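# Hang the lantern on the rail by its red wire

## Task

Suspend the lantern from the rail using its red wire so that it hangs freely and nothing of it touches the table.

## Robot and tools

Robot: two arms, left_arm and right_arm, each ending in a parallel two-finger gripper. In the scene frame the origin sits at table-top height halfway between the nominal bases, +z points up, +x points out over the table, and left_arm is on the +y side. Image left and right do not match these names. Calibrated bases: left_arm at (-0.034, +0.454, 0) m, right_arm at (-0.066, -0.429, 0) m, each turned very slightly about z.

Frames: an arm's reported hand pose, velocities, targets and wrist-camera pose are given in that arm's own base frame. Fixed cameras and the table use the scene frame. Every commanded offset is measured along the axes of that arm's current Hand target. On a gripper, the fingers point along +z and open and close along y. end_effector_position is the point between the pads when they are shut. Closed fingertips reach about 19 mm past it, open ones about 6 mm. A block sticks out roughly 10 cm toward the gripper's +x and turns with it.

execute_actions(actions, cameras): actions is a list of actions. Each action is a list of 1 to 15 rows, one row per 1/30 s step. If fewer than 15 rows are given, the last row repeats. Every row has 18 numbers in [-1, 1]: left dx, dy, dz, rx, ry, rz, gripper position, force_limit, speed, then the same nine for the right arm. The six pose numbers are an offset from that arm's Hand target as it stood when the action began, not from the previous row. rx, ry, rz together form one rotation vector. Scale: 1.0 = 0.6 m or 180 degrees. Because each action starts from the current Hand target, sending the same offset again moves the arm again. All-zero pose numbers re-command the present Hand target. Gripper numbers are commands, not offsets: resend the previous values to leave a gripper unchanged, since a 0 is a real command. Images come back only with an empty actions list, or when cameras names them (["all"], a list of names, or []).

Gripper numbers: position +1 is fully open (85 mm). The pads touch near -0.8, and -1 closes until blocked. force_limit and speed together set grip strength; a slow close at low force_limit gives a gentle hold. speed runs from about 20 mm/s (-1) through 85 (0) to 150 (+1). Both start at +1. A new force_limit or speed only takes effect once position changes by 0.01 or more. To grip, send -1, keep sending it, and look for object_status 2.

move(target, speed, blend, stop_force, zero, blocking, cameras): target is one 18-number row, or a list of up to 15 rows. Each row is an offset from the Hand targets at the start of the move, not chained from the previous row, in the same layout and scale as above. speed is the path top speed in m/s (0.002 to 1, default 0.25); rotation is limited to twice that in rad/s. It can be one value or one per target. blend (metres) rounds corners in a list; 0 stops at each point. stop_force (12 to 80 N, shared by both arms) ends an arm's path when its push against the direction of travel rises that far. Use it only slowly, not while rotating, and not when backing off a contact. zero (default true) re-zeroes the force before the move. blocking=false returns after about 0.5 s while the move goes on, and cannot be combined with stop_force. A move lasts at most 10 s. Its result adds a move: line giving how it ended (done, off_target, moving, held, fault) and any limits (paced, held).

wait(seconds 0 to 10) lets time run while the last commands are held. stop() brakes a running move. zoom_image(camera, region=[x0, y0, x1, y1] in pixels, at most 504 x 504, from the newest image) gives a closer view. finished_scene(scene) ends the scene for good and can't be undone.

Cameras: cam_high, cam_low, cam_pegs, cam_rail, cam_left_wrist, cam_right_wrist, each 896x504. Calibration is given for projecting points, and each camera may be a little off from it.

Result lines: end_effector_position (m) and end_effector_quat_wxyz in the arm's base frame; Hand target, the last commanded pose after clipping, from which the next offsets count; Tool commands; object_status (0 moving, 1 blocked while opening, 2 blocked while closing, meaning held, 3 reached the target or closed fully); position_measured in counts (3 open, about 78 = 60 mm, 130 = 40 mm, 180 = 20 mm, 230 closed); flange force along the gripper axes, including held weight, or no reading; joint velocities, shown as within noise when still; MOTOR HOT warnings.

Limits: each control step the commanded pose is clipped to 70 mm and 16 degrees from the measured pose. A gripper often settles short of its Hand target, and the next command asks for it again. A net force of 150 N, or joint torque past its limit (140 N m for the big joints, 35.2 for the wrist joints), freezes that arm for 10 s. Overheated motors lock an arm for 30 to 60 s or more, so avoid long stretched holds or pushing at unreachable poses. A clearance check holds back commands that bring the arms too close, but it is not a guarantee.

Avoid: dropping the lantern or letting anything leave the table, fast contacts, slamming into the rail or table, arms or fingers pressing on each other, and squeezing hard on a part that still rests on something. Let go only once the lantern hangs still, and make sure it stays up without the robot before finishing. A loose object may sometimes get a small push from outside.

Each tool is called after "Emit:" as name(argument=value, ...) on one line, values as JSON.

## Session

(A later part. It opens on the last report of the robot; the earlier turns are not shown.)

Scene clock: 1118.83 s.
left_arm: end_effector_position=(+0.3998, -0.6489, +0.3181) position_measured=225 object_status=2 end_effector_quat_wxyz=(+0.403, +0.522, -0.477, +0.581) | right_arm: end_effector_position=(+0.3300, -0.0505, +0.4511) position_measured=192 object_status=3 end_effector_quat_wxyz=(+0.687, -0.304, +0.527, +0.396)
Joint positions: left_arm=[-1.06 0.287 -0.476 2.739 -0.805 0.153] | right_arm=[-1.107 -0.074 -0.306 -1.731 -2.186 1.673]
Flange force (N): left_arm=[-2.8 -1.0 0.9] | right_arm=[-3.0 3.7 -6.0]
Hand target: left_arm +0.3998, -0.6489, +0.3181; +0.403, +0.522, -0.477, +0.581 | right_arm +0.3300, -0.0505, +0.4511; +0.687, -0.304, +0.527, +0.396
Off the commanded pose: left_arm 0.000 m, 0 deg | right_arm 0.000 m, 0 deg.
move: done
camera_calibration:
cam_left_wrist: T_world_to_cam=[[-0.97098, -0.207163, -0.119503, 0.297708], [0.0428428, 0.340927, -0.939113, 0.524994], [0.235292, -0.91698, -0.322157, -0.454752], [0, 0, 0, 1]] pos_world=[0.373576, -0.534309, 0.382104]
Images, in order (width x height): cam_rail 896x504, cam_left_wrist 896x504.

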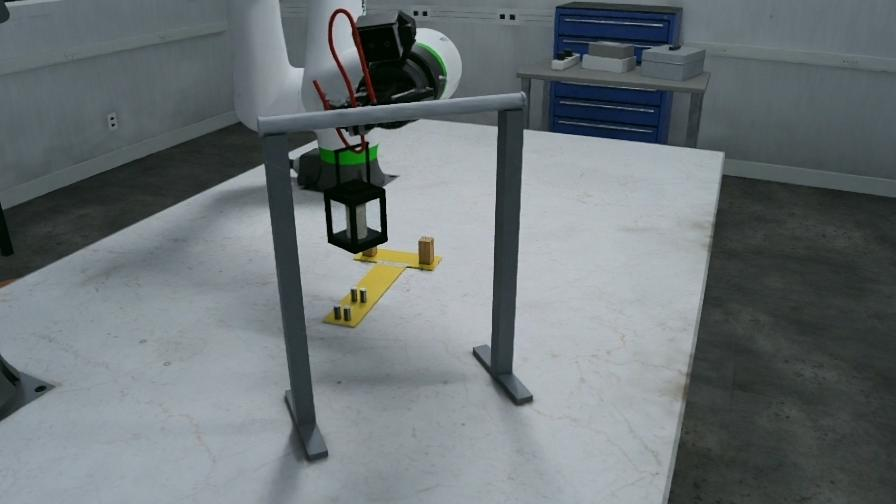

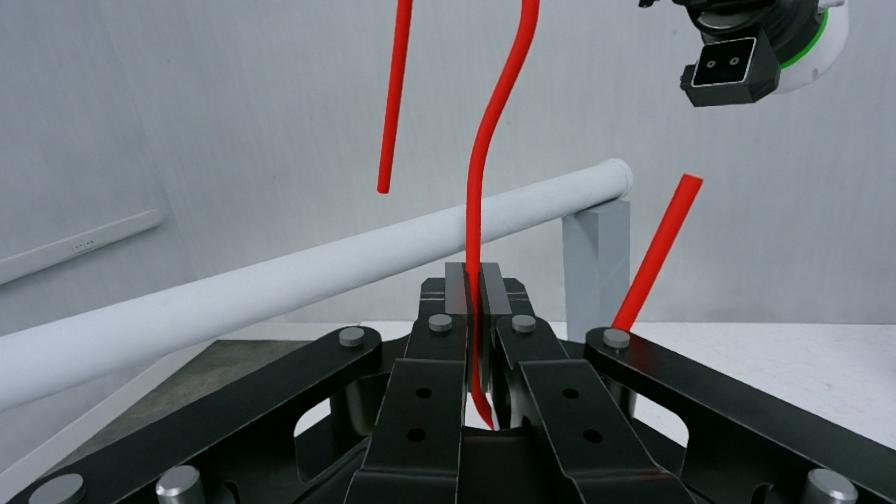

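Emit:
move(target=[-0.0231,0.0031,0,0,0,0,-1,0,-1,0,0,0,0,0,0,-0.5,0,-1], speed=0.03, stop_force=12, cameras=["cam_left_wrist","cam_rail","cam_high"])

Emit:
zoom_image(camera="cam_rail", region=[290, 50, 430, 170])

Emit:
zoom_image(camera="cam_high", region=[370, 50, 480, 180])

Scene clock: 1126.37 s.
left_arm: end_effector_position=(+0.3998, -0.6489, +0.3041) position_measured=225 object_status=2 end_effector_quat_wxyz=(+0.403, +0.522, -0.477, +0.581) | right_arm: end_effector_position=(+0.3300, -0.0505, +0.4511) position_measured=192 object_status=3 end_effector_quat_wxyz=(+0.687, -0.304, +0.527, +0.396)
Joint positions: left_arm=[-1.061 0.309 -0.484 2.751 -0.832 0.136] | right_arm=[-1.107 -0.074 -0.306 -1.731 -2.186 1.673]
Flange force (N): left_arm=[-2.7 -1.4 0.9] | right_arm=[-3.0 3.7 -6.1]
Hand target: left_arm +0.3998, -0.6489, +0.3041; +0.403, +0.522, -0.477, +0.581 | right_arm +0.3300, -0.0505, +0.4511; +0.687, -0.304, +0.527, +0.396
Off the commanded pose: left_arm 0.000 m, 0 deg | right_arm 0.000 m, 0 deg.
move: done
camera_calibration:
cam_left_wrist: T_world_to_cam=[[-0.970974, -0.207175, -0.11953, 0.296036], [0.0428553, 0.340964, -0.939099, 0.511856], [0.235314, -0.916963, -0.322189, -0.45925], [0, 0, 0, 1]] pos_world=[0.373576, -0.534309, 0.368104]
Images, in order (width x height): cam_high 896x504, cam_rail 896x504, cam_left_wrist 896x504.

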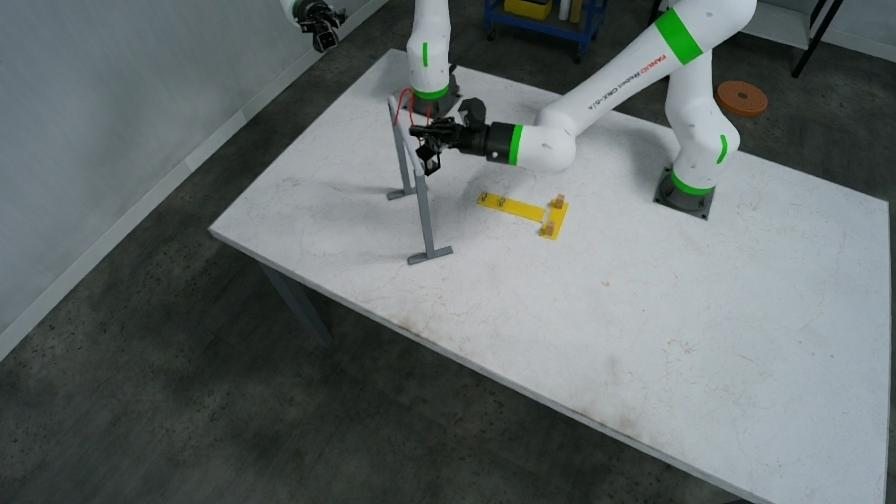

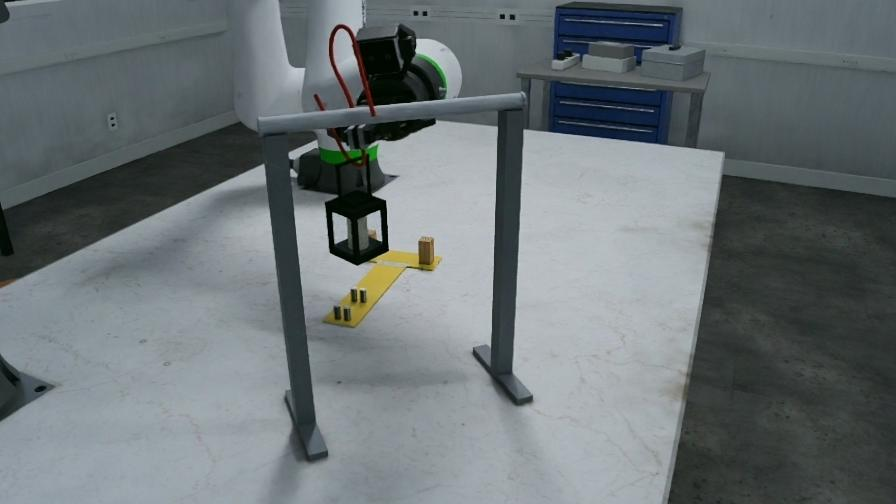

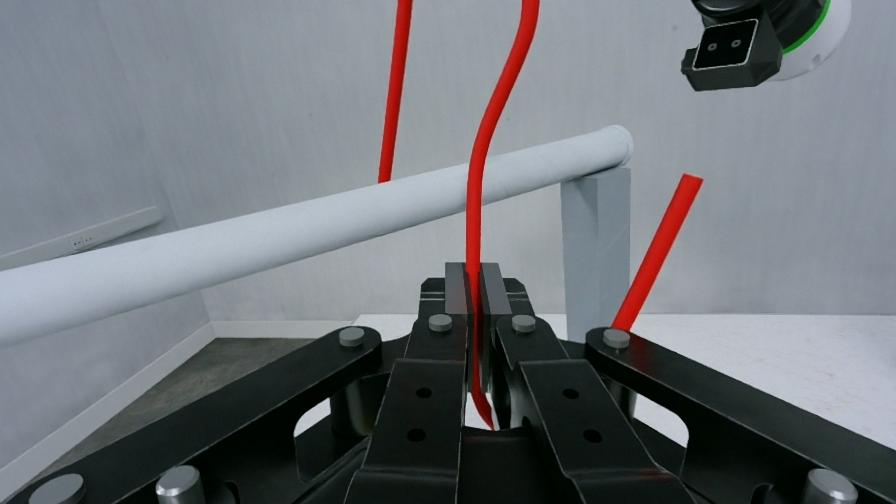

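Scaled by 3.600.

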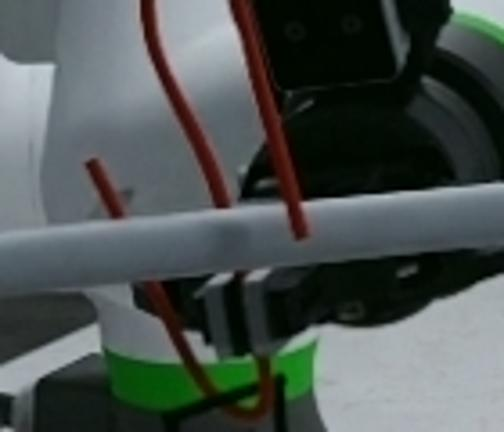

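Scaled by 3.877.

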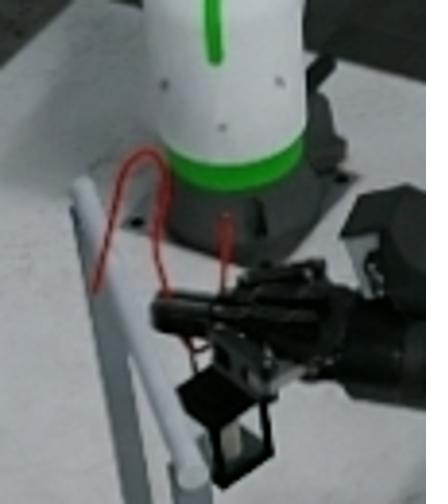

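Emit:
move(target=[[-0.0427,-0.0038,0.0148,0,0,0,-1,0,-1,0,0,0,0,0,0,-0.5,0,-1],[-0.0948,-0.0045,0.0265,0,0,0,-1,0,-1,0,0,0,0,0,0,-0.5,0,-1]], speed=0.03, stop_force=12, cameras=["cam_left_wrist","cam_rail","cam_high"])

Emit:
zoom_image(camera="cam_rail", region=[290, 50, 430, 210])

Emit:
zoom_image(camera="cam_left_wrist", region=[300, 0, 700, 300])

Scene clock: 1137.60 s.
left_arm: end_effector_position=(+0.4135, -0.6621, +0.2481) position_measured=225 object_status=2 end_effector_quat_wxyz=(+0.403, +0.522, -0.477, +0.581) | right_arm: end_effector_position=(+0.3300, -0.0505, +0.4511) position_measured=192 object_status=3 end_effector_quat_wxyz=(+0.687, -0.304, +0.527, +0.396)
Joint positions: left_arm=[-1.052 0.445 -0.453 2.772 -0.932 0.092] | right_arm=[-1.107 -0.074 -0.306 -1.731 -2.186 1.673]
Flange force (N): left_arm=[-3.5 -1.2 1.1] | right_arm=[-3.2 3.8 -5.8]
Hand target: left_arm +0.4135, -0.6621, +0.2481; +0.403, +0.522, -0.477, +0.581 | right_arm +0.3300, -0.0505, +0.4511; +0.687, -0.304, +0.527, +0.396
Off the commanded pose: left_arm 0.000 m, 0 deg | right_arm 0.000 m, 0 deg.
move: done
camera_calibration:
cam_left_wrist: T_world_to_cam=[[-0.97098, -0.207163, -0.119503, 0.299826], [0.0428428, 0.340927, -0.939113, 0.463267], [0.235292, -0.91698, -0.322157, -0.492575], [0, 0, 0, 1]] pos_world=[0.387176, -0.547509, 0.312204]
Images, in order (width x height): cam_high 896x504, cam_rail 896x504, cam_left_wrist 896x504.

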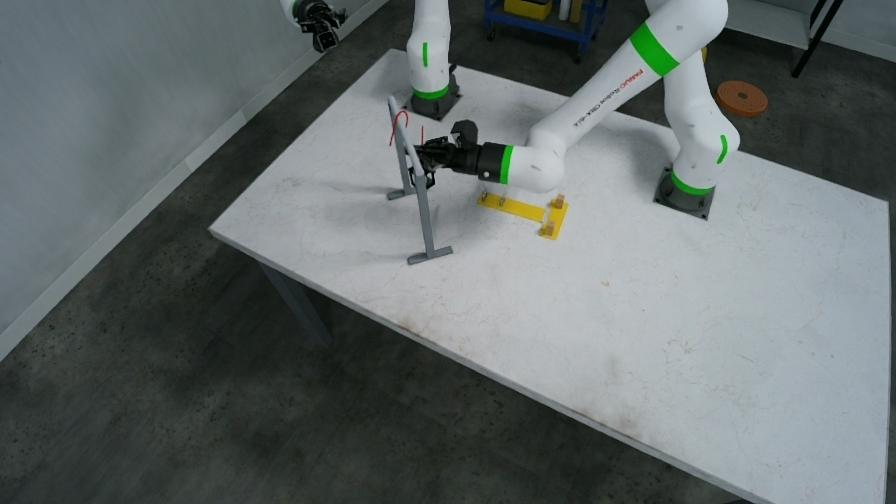

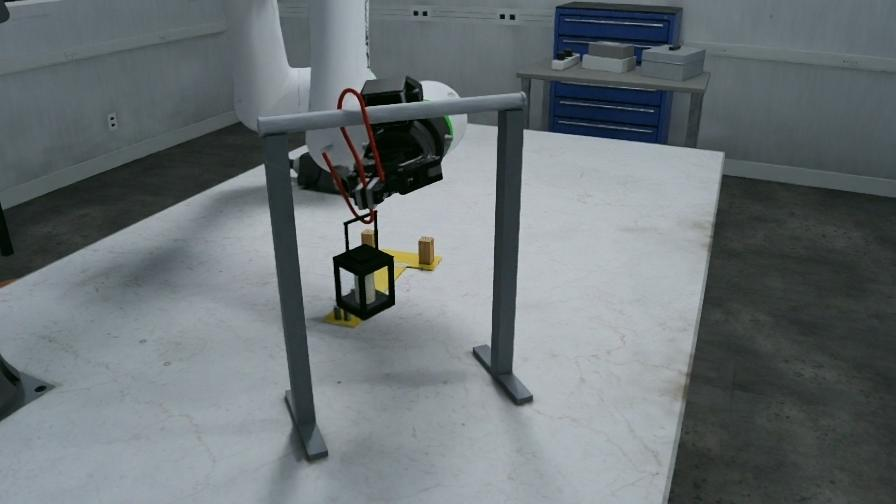

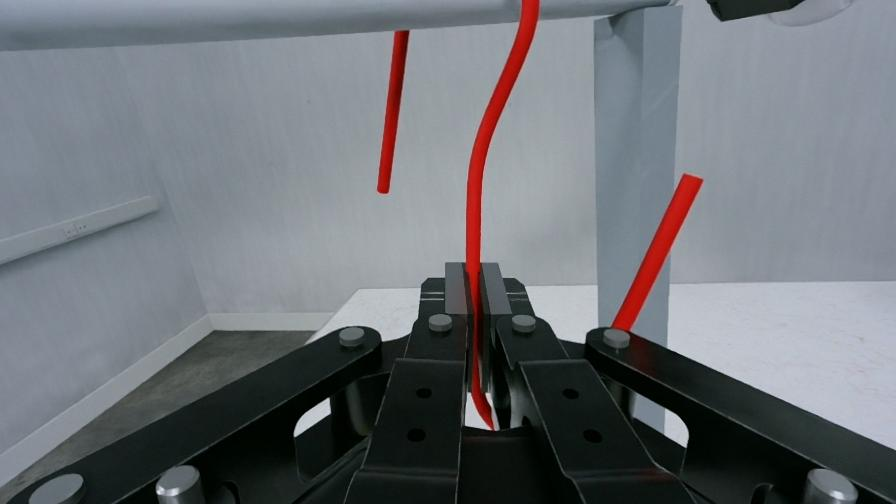

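Scaled by 3.150.

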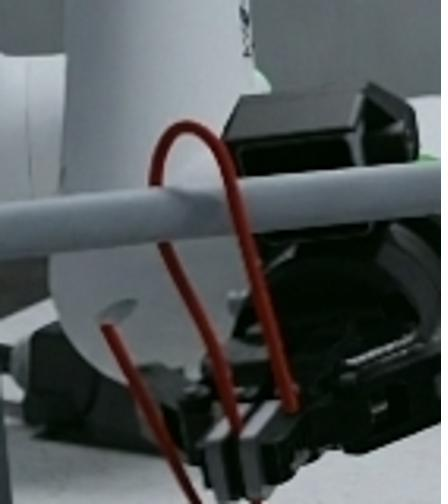

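Scaled by 1.260.

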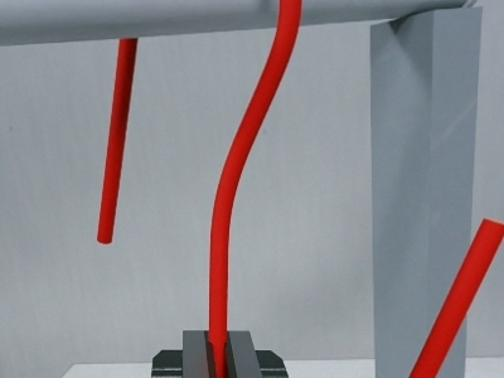

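Emit:
move(target=[-0.0248,0.0033,0,0,0,0,-1,0,-1,0,0,0,0,0,0,-0.5,0,-1], speed=0.02, stop_force=12, cameras=["cam_rail","cam_left_wrist"])

Emit:
zoom_image(camera="cam_rail", region=[290, 50, 430, 210])

Scene clock: 1142.43 s.
left_arm: end_effector_position=(+0.4135, -0.6621, +0.2331) position_measured=225 object_status=2 end_effector_quat_wxyz=(+0.403, +0.522, -0.477, +0.581) | right_arm: end_effector_position=(+0.3300, -0.0505, +0.4511) position_measured=192 object_status=3 end_effector_quat_wxyz=(+0.687, -0.304, +0.527, +0.396)
Joint positions: left_arm=[-1.053 0.473 -0.456 2.781 -0.961 0.078] | right_arm=[-1.107 -0.074 -0.306 -1.731 -2.186 1.673]
Flange force (N): left_arm=[4.6 -3.7 3.6] | right_arm=[-3.1 4.4 -5.4]
Hand target: left_arm +0.4135, -0.6621, +0.2331; +0.403, +0.522, -0.477, +0.581 | right_arm +0.3300, -0.0505, +0.4511; +0.687, -0.304, +0.527, +0.396
Off the commanded pose: left_arm 0.000 m, 0 deg | right_arm 0.000 m, 0 deg.
move: done
camera_calibration:
cam_left_wrist: T_world_to_cam=[[-0.97098, -0.207163, -0.119503, 0.298033], [0.0428428, 0.340927, -0.939113, 0.44918], [0.235292, -0.91698, -0.322157, -0.497408], [0, 0, 0, 1]] pos_world=[0.387176, -0.547509, 0.297204]
Images, in order (width x height): cam_rail 896x504, cam_left_wrist 896x504.

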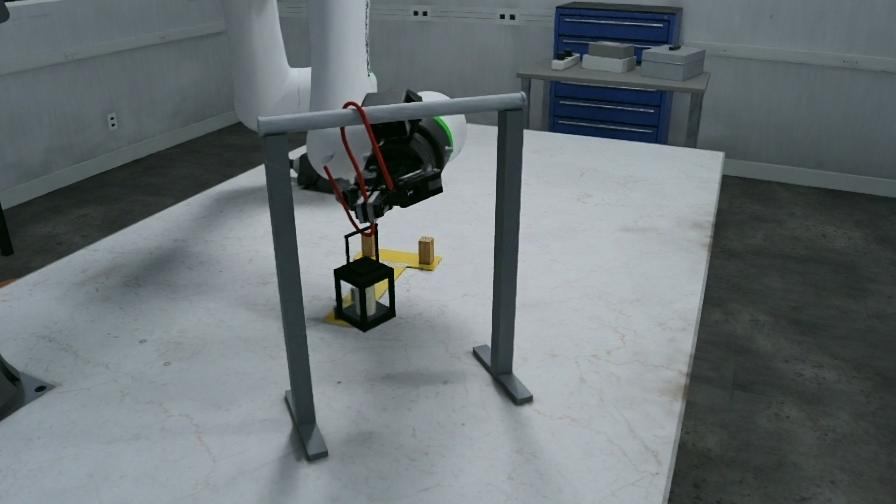

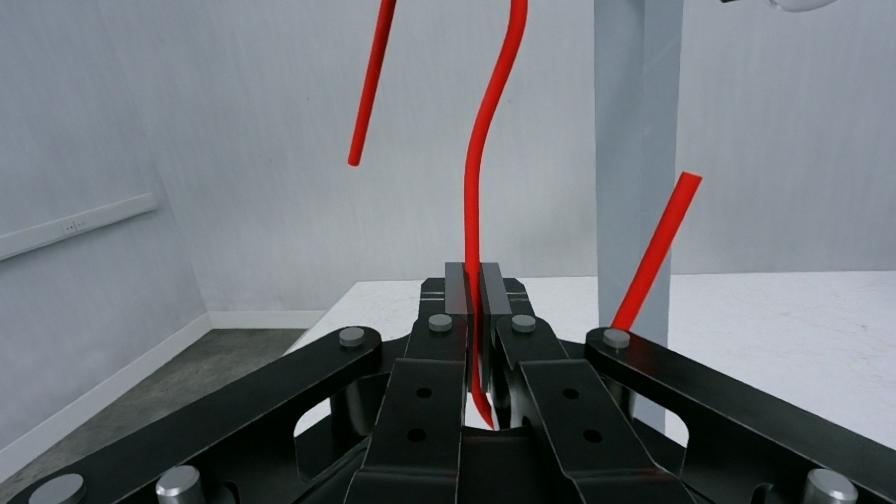

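Scaled by 3.150.

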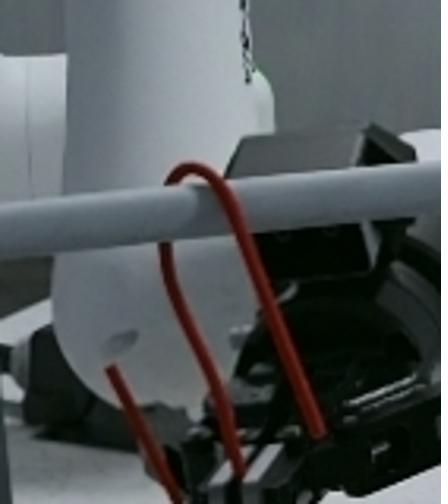

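Emit:
move(target=[0.0075,-0.001,0,0,0,0,-1,0,-1,0,0,0,0,0,0,-0.5,0,-1], speed=0.02, cameras=["cam_rail"])

Emit:
zoom_image(camera="cam_rail", region=[290, 50, 430, 210])

Scene clock: 1145.63 s.
left_arm: end_effector_position=(+0.4135, -0.6621, +0.2376) position_measured=225 object_status=2 end_effector_quat_wxyz=(+0.403, +0.522, -0.477, +0.581) | right_arm: end_effector_position=(+0.3300, -0.0505, +0.4511) position_measured=192 object_status=3 end_effector_quat_wxyz=(+0.687, -0.304, +0.527, +0.396)
Joint positions: left_arm=[-1.052 0.465 -0.455 2.778 -0.952 0.082] | right_arm=[-1.107 -0.074 -0.306 -1.731 -2.186 1.673]
Flange force (N): left_arm=[-3.3 -1.2 1.3] | right_arm=[-3.4 4.0 -5.5]
Hand target: left_arm +0.4135, -0.6621, +0.2376; +0.403, +0.522, -0.477, +0.581 | right_arm +0.3300, -0.0505, +0.4511; +0.687, -0.304, +0.527, +0.396
Off the commanded pose: left_arm 0.000 m, 0 deg | right_arm 0.000 m, 0 deg.
move: done
Images, in order (width x height): cam_rail 896x504.

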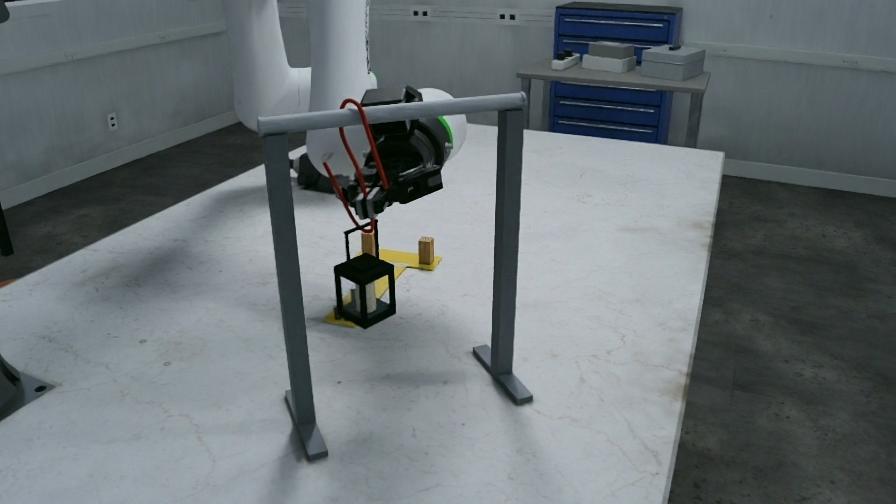

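Scaled by 3.150.

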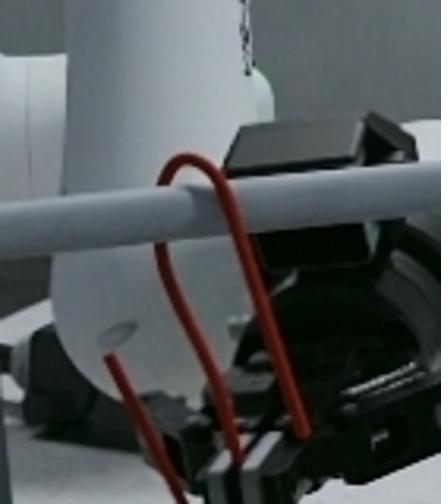

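Emit:
move(target=[[-0.0037,0.0004,0,0,0,0,-1,0,-1,0,0,0,0,0,0,-0.5,0,-1],[-0.0037,0.0004,0,0,0,0,-0.55,0,-1,0,0,0,0,0,0,-0.5,0,-1]], speed=0.02, cameras=["cam_rail","cam_left_wrist","cam_high"])

Emit:
zoom_image(camera="cam_rail", region=[270, 70, 450, 350])

Scene clock: 1150.47 s.
left_arm: end_effector_position=(+0.4135, -0.6621, +0.2353) position_measured=199 object_status=0 end_effector_quat_wxyz=(+0.403, +0.522, -0.477, +0.581) | right_arm: end_effector_position=(+0.3300, -0.0505, +0.4511) position_measured=192 object_status=3 end_effector_quat_wxyz=(+0.687, -0.304, +0.527, +0.396)
Joint positions: left_arm=[-1.052 0.469 -0.456 2.779 -0.957 0.08] | right_arm=[-1.107 -0.074 -0.306 -1.731 -2.186 1.673]
Flange force (N): left_arm=[-1.7 -2.1 1.8] | right_arm=[-3.2 4.2 -5.8]
Hand target: left_arm +0.4135, -0.6621, +0.2354; +0.403, +0.522, -0.477, +0.581 | right_arm +0.3300, -0.0505, +0.4511; +0.687, -0.304, +0.527, +0.396
Off the commanded pose: left_arm 0.000 m, 0 deg | right_arm 0.000 m, 0 deg.
move: done
camera_calibration:
cam_left_wrist: T_world_to_cam=[[-0.970974, -0.207175, -0.11953, 0.298392], [0.0428553, 0.340964, -0.939099, 0.451254], [0.235314, -0.916963, -0.322189, -0.496713], [0, 0, 0, 1]] pos_world=[0.387276, -0.547509, 0.299404]
Images, in order (width x height): cam_high 896x504, cam_rail 896x504, cam_left_wrist 896x504.

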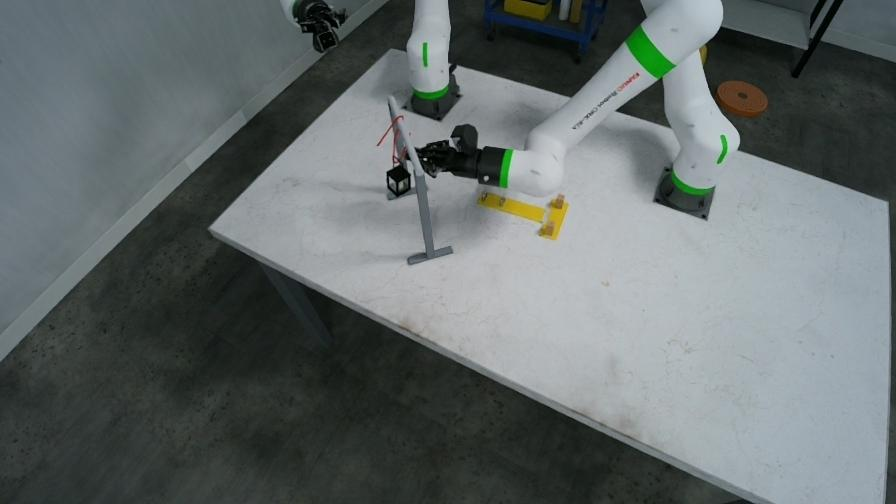

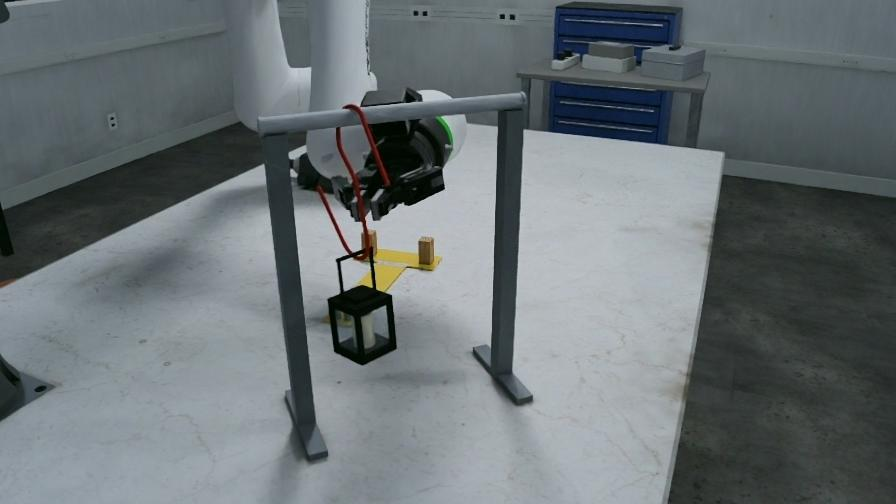

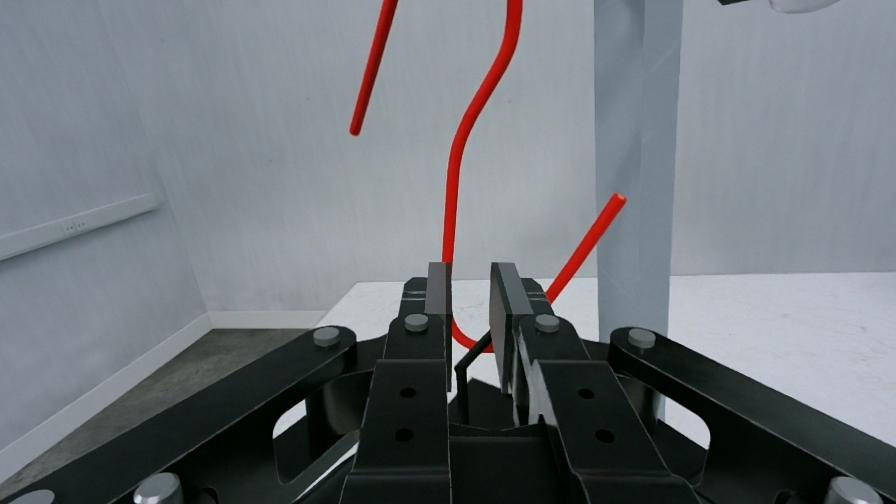

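Scaled by 1.800.

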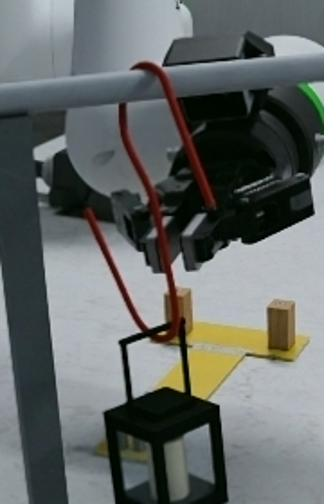

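Emit:
move(target=[0,0,-0.25,0,0,0,-0.55,0,-1,0,0,0,0,0,0,-0.5,0,-1], speed=0.12, cameras=["cam_rail","cam_left_wrist","cam_high","cam_low"])

Emit:
zoom_image(camera="cam_rail", region=[270, 70, 450, 400])

Scene clock: 1156.27 s.
left_arm: end_effector_position=(+0.3801, -0.5159, +0.2353) position_measured=199 object_status=3 end_effector_quat_wxyz=(+0.403, +0.522, -0.477, +0.581) | right_arm: end_effector_position=(+0.3300, -0.0505, +0.4511) position_measured=192 object_status=3 end_effector_quat_wxyz=(+0.687, -0.304, +0.527, +0.396)
Joint positions: left_arm=[-0.908 0.241 -0.83 2.651 -1.122 0.093] | right_arm=[-1.107 -0.074 -0.306 -1.731 -2.186 1.673]
Flange force (N): left_arm=[-0.5 -1.3 0.0] | right_arm=[-3.2 4.0 -5.5]
Hand target: left_arm +0.3801, -0.5159, +0.2353; +0.403, +0.522, -0.477, +0.581 | right_arm +0.3300, -0.0505, +0.4511; +0.687, -0.304, +0.527, +0.396
Off the commanded pose: left_arm 0.000 m, 0 deg | right_arm 0.000 m, 0 deg.
move: done
camera_calibration:
cam_left_wrist: T_world_to_cam=[[-0.97098, -0.207163, -0.119503, 0.29625], [0.0428428, 0.340927, -0.939113, 0.40283], [0.235292, -0.91698, -0.322157, -0.354801], [0, 0, 0, 1]] pos_world=[0.353876, -0.401309, 0.299404]
Images, in order (width x height): cam_high 896x504, cam_low 896x504, cam_rail 896x504, cam_left_wrist 896x504.

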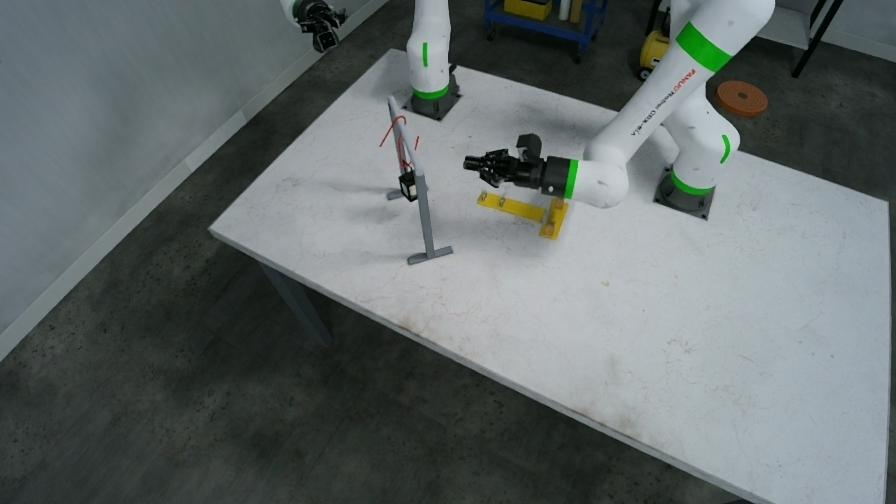

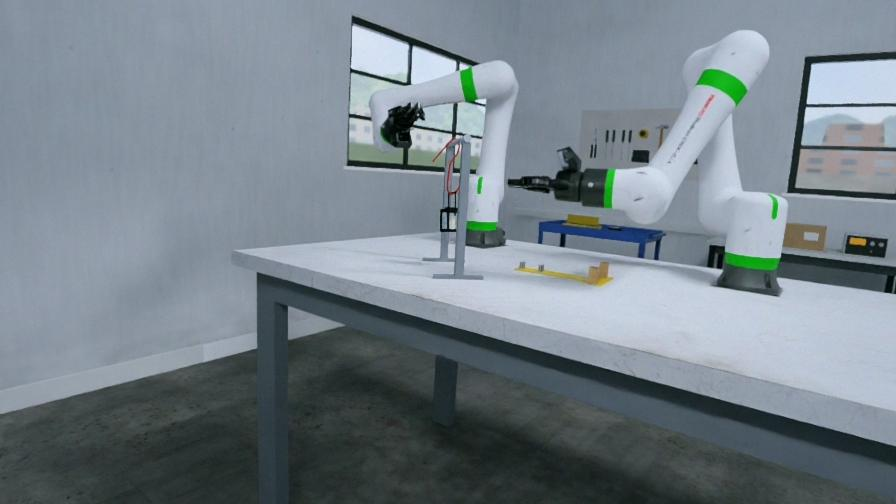

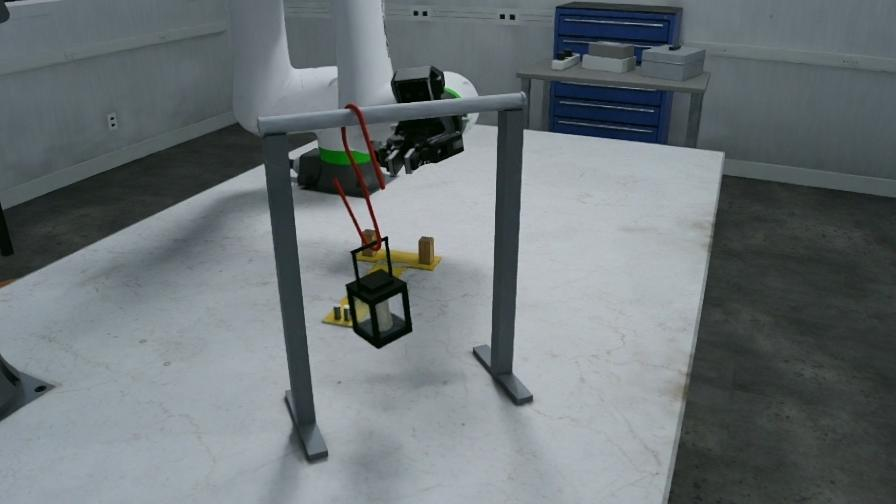

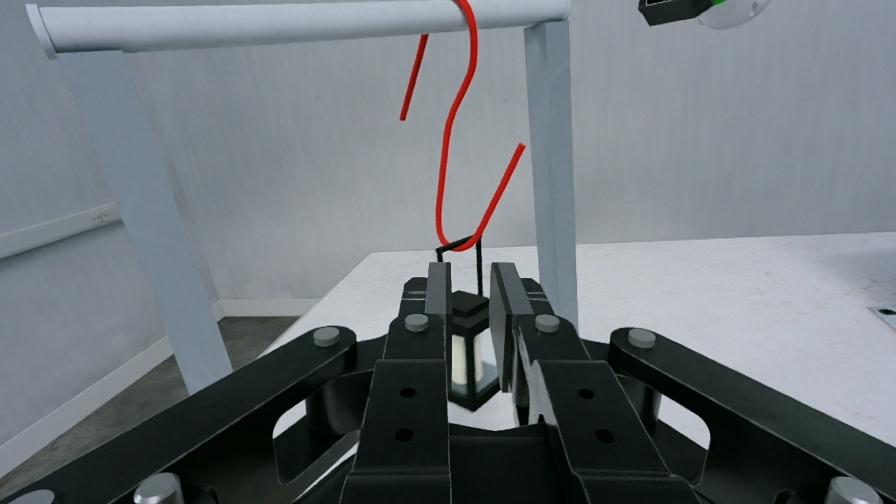

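Scaled by 1.527.

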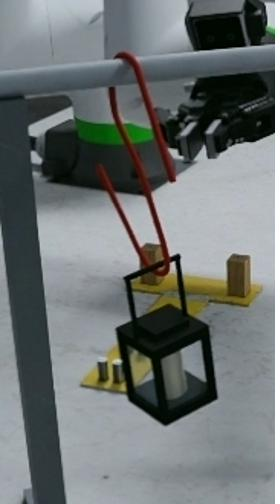

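Emit:
wait(seconds=3, cameras=["cam_rail"])

Emit:
zoom_image(camera="cam_rail", region=[270, 70, 450, 400])

Scene clock: 1160.80 s.
left_arm: end_effector_position=(+0.3801, -0.5159, +0.2353) position_measured=199 object_status=3 end_effector_quat_wxyz=(+0.403, +0.522, -0.477, +0.581) | right_arm: end_effector_position=(+0.3300, -0.0505, +0.4511) position_measured=192 object_status=3 end_effector_quat_wxyz=(+0.687, -0.304, +0.527, +0.396)
Joint positions: left_arm=[-0.908 0.241 -0.83 2.651 -1.122 0.093] | right_arm=[-1.107 -0.074 -0.306 -1.731 -2.186 1.673]
Flange force (N): left_arm=[-1.1 -2.5 1.0] | right_arm=[-3.4 4.2 -5.9]
Hand target: left_arm +0.3801, -0.5159, +0.2353; +0.403, +0.522, -0.477, +0.581 | right_arm +0.3300, -0.0505, +0.4511; +0.687, -0.304, +0.527, +0.396
Tool commands: left_gripper/position=-0.55 left_gripper/force_limit=+0.0 left_gripper/speed=-1.0 right_gripper/position=-0.5 right_gripper/force_limit=+0.0 right_gripper/speed=-1.0
Off the commanded pose: left_arm 0.000 m, 0 deg | right_arm 0.000 m, 0 deg.
wait: 3.00 s; at rest from the start
Images, in order (width x height): cam_rail 896x504.

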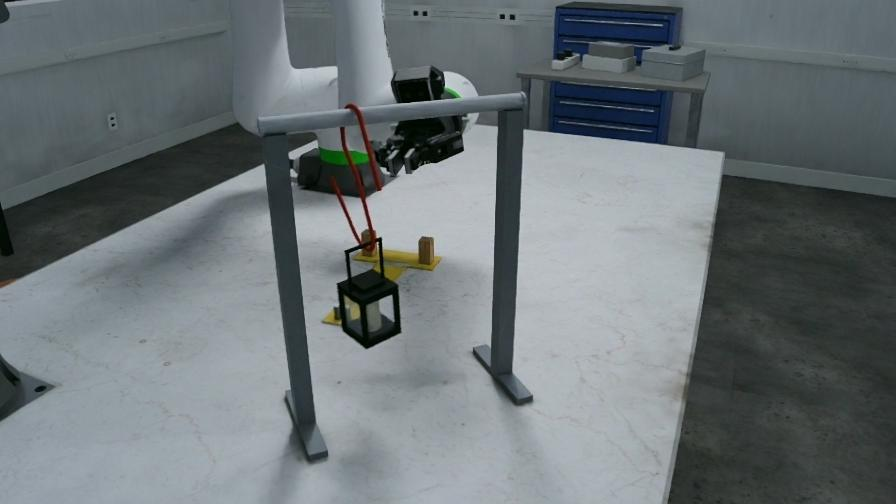

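Scaled by 1.527.

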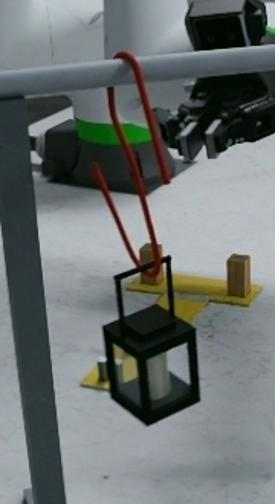

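Stable swing, hanging.

Emit:
finished_scene(scene=1)

The scene is finished: the task was done.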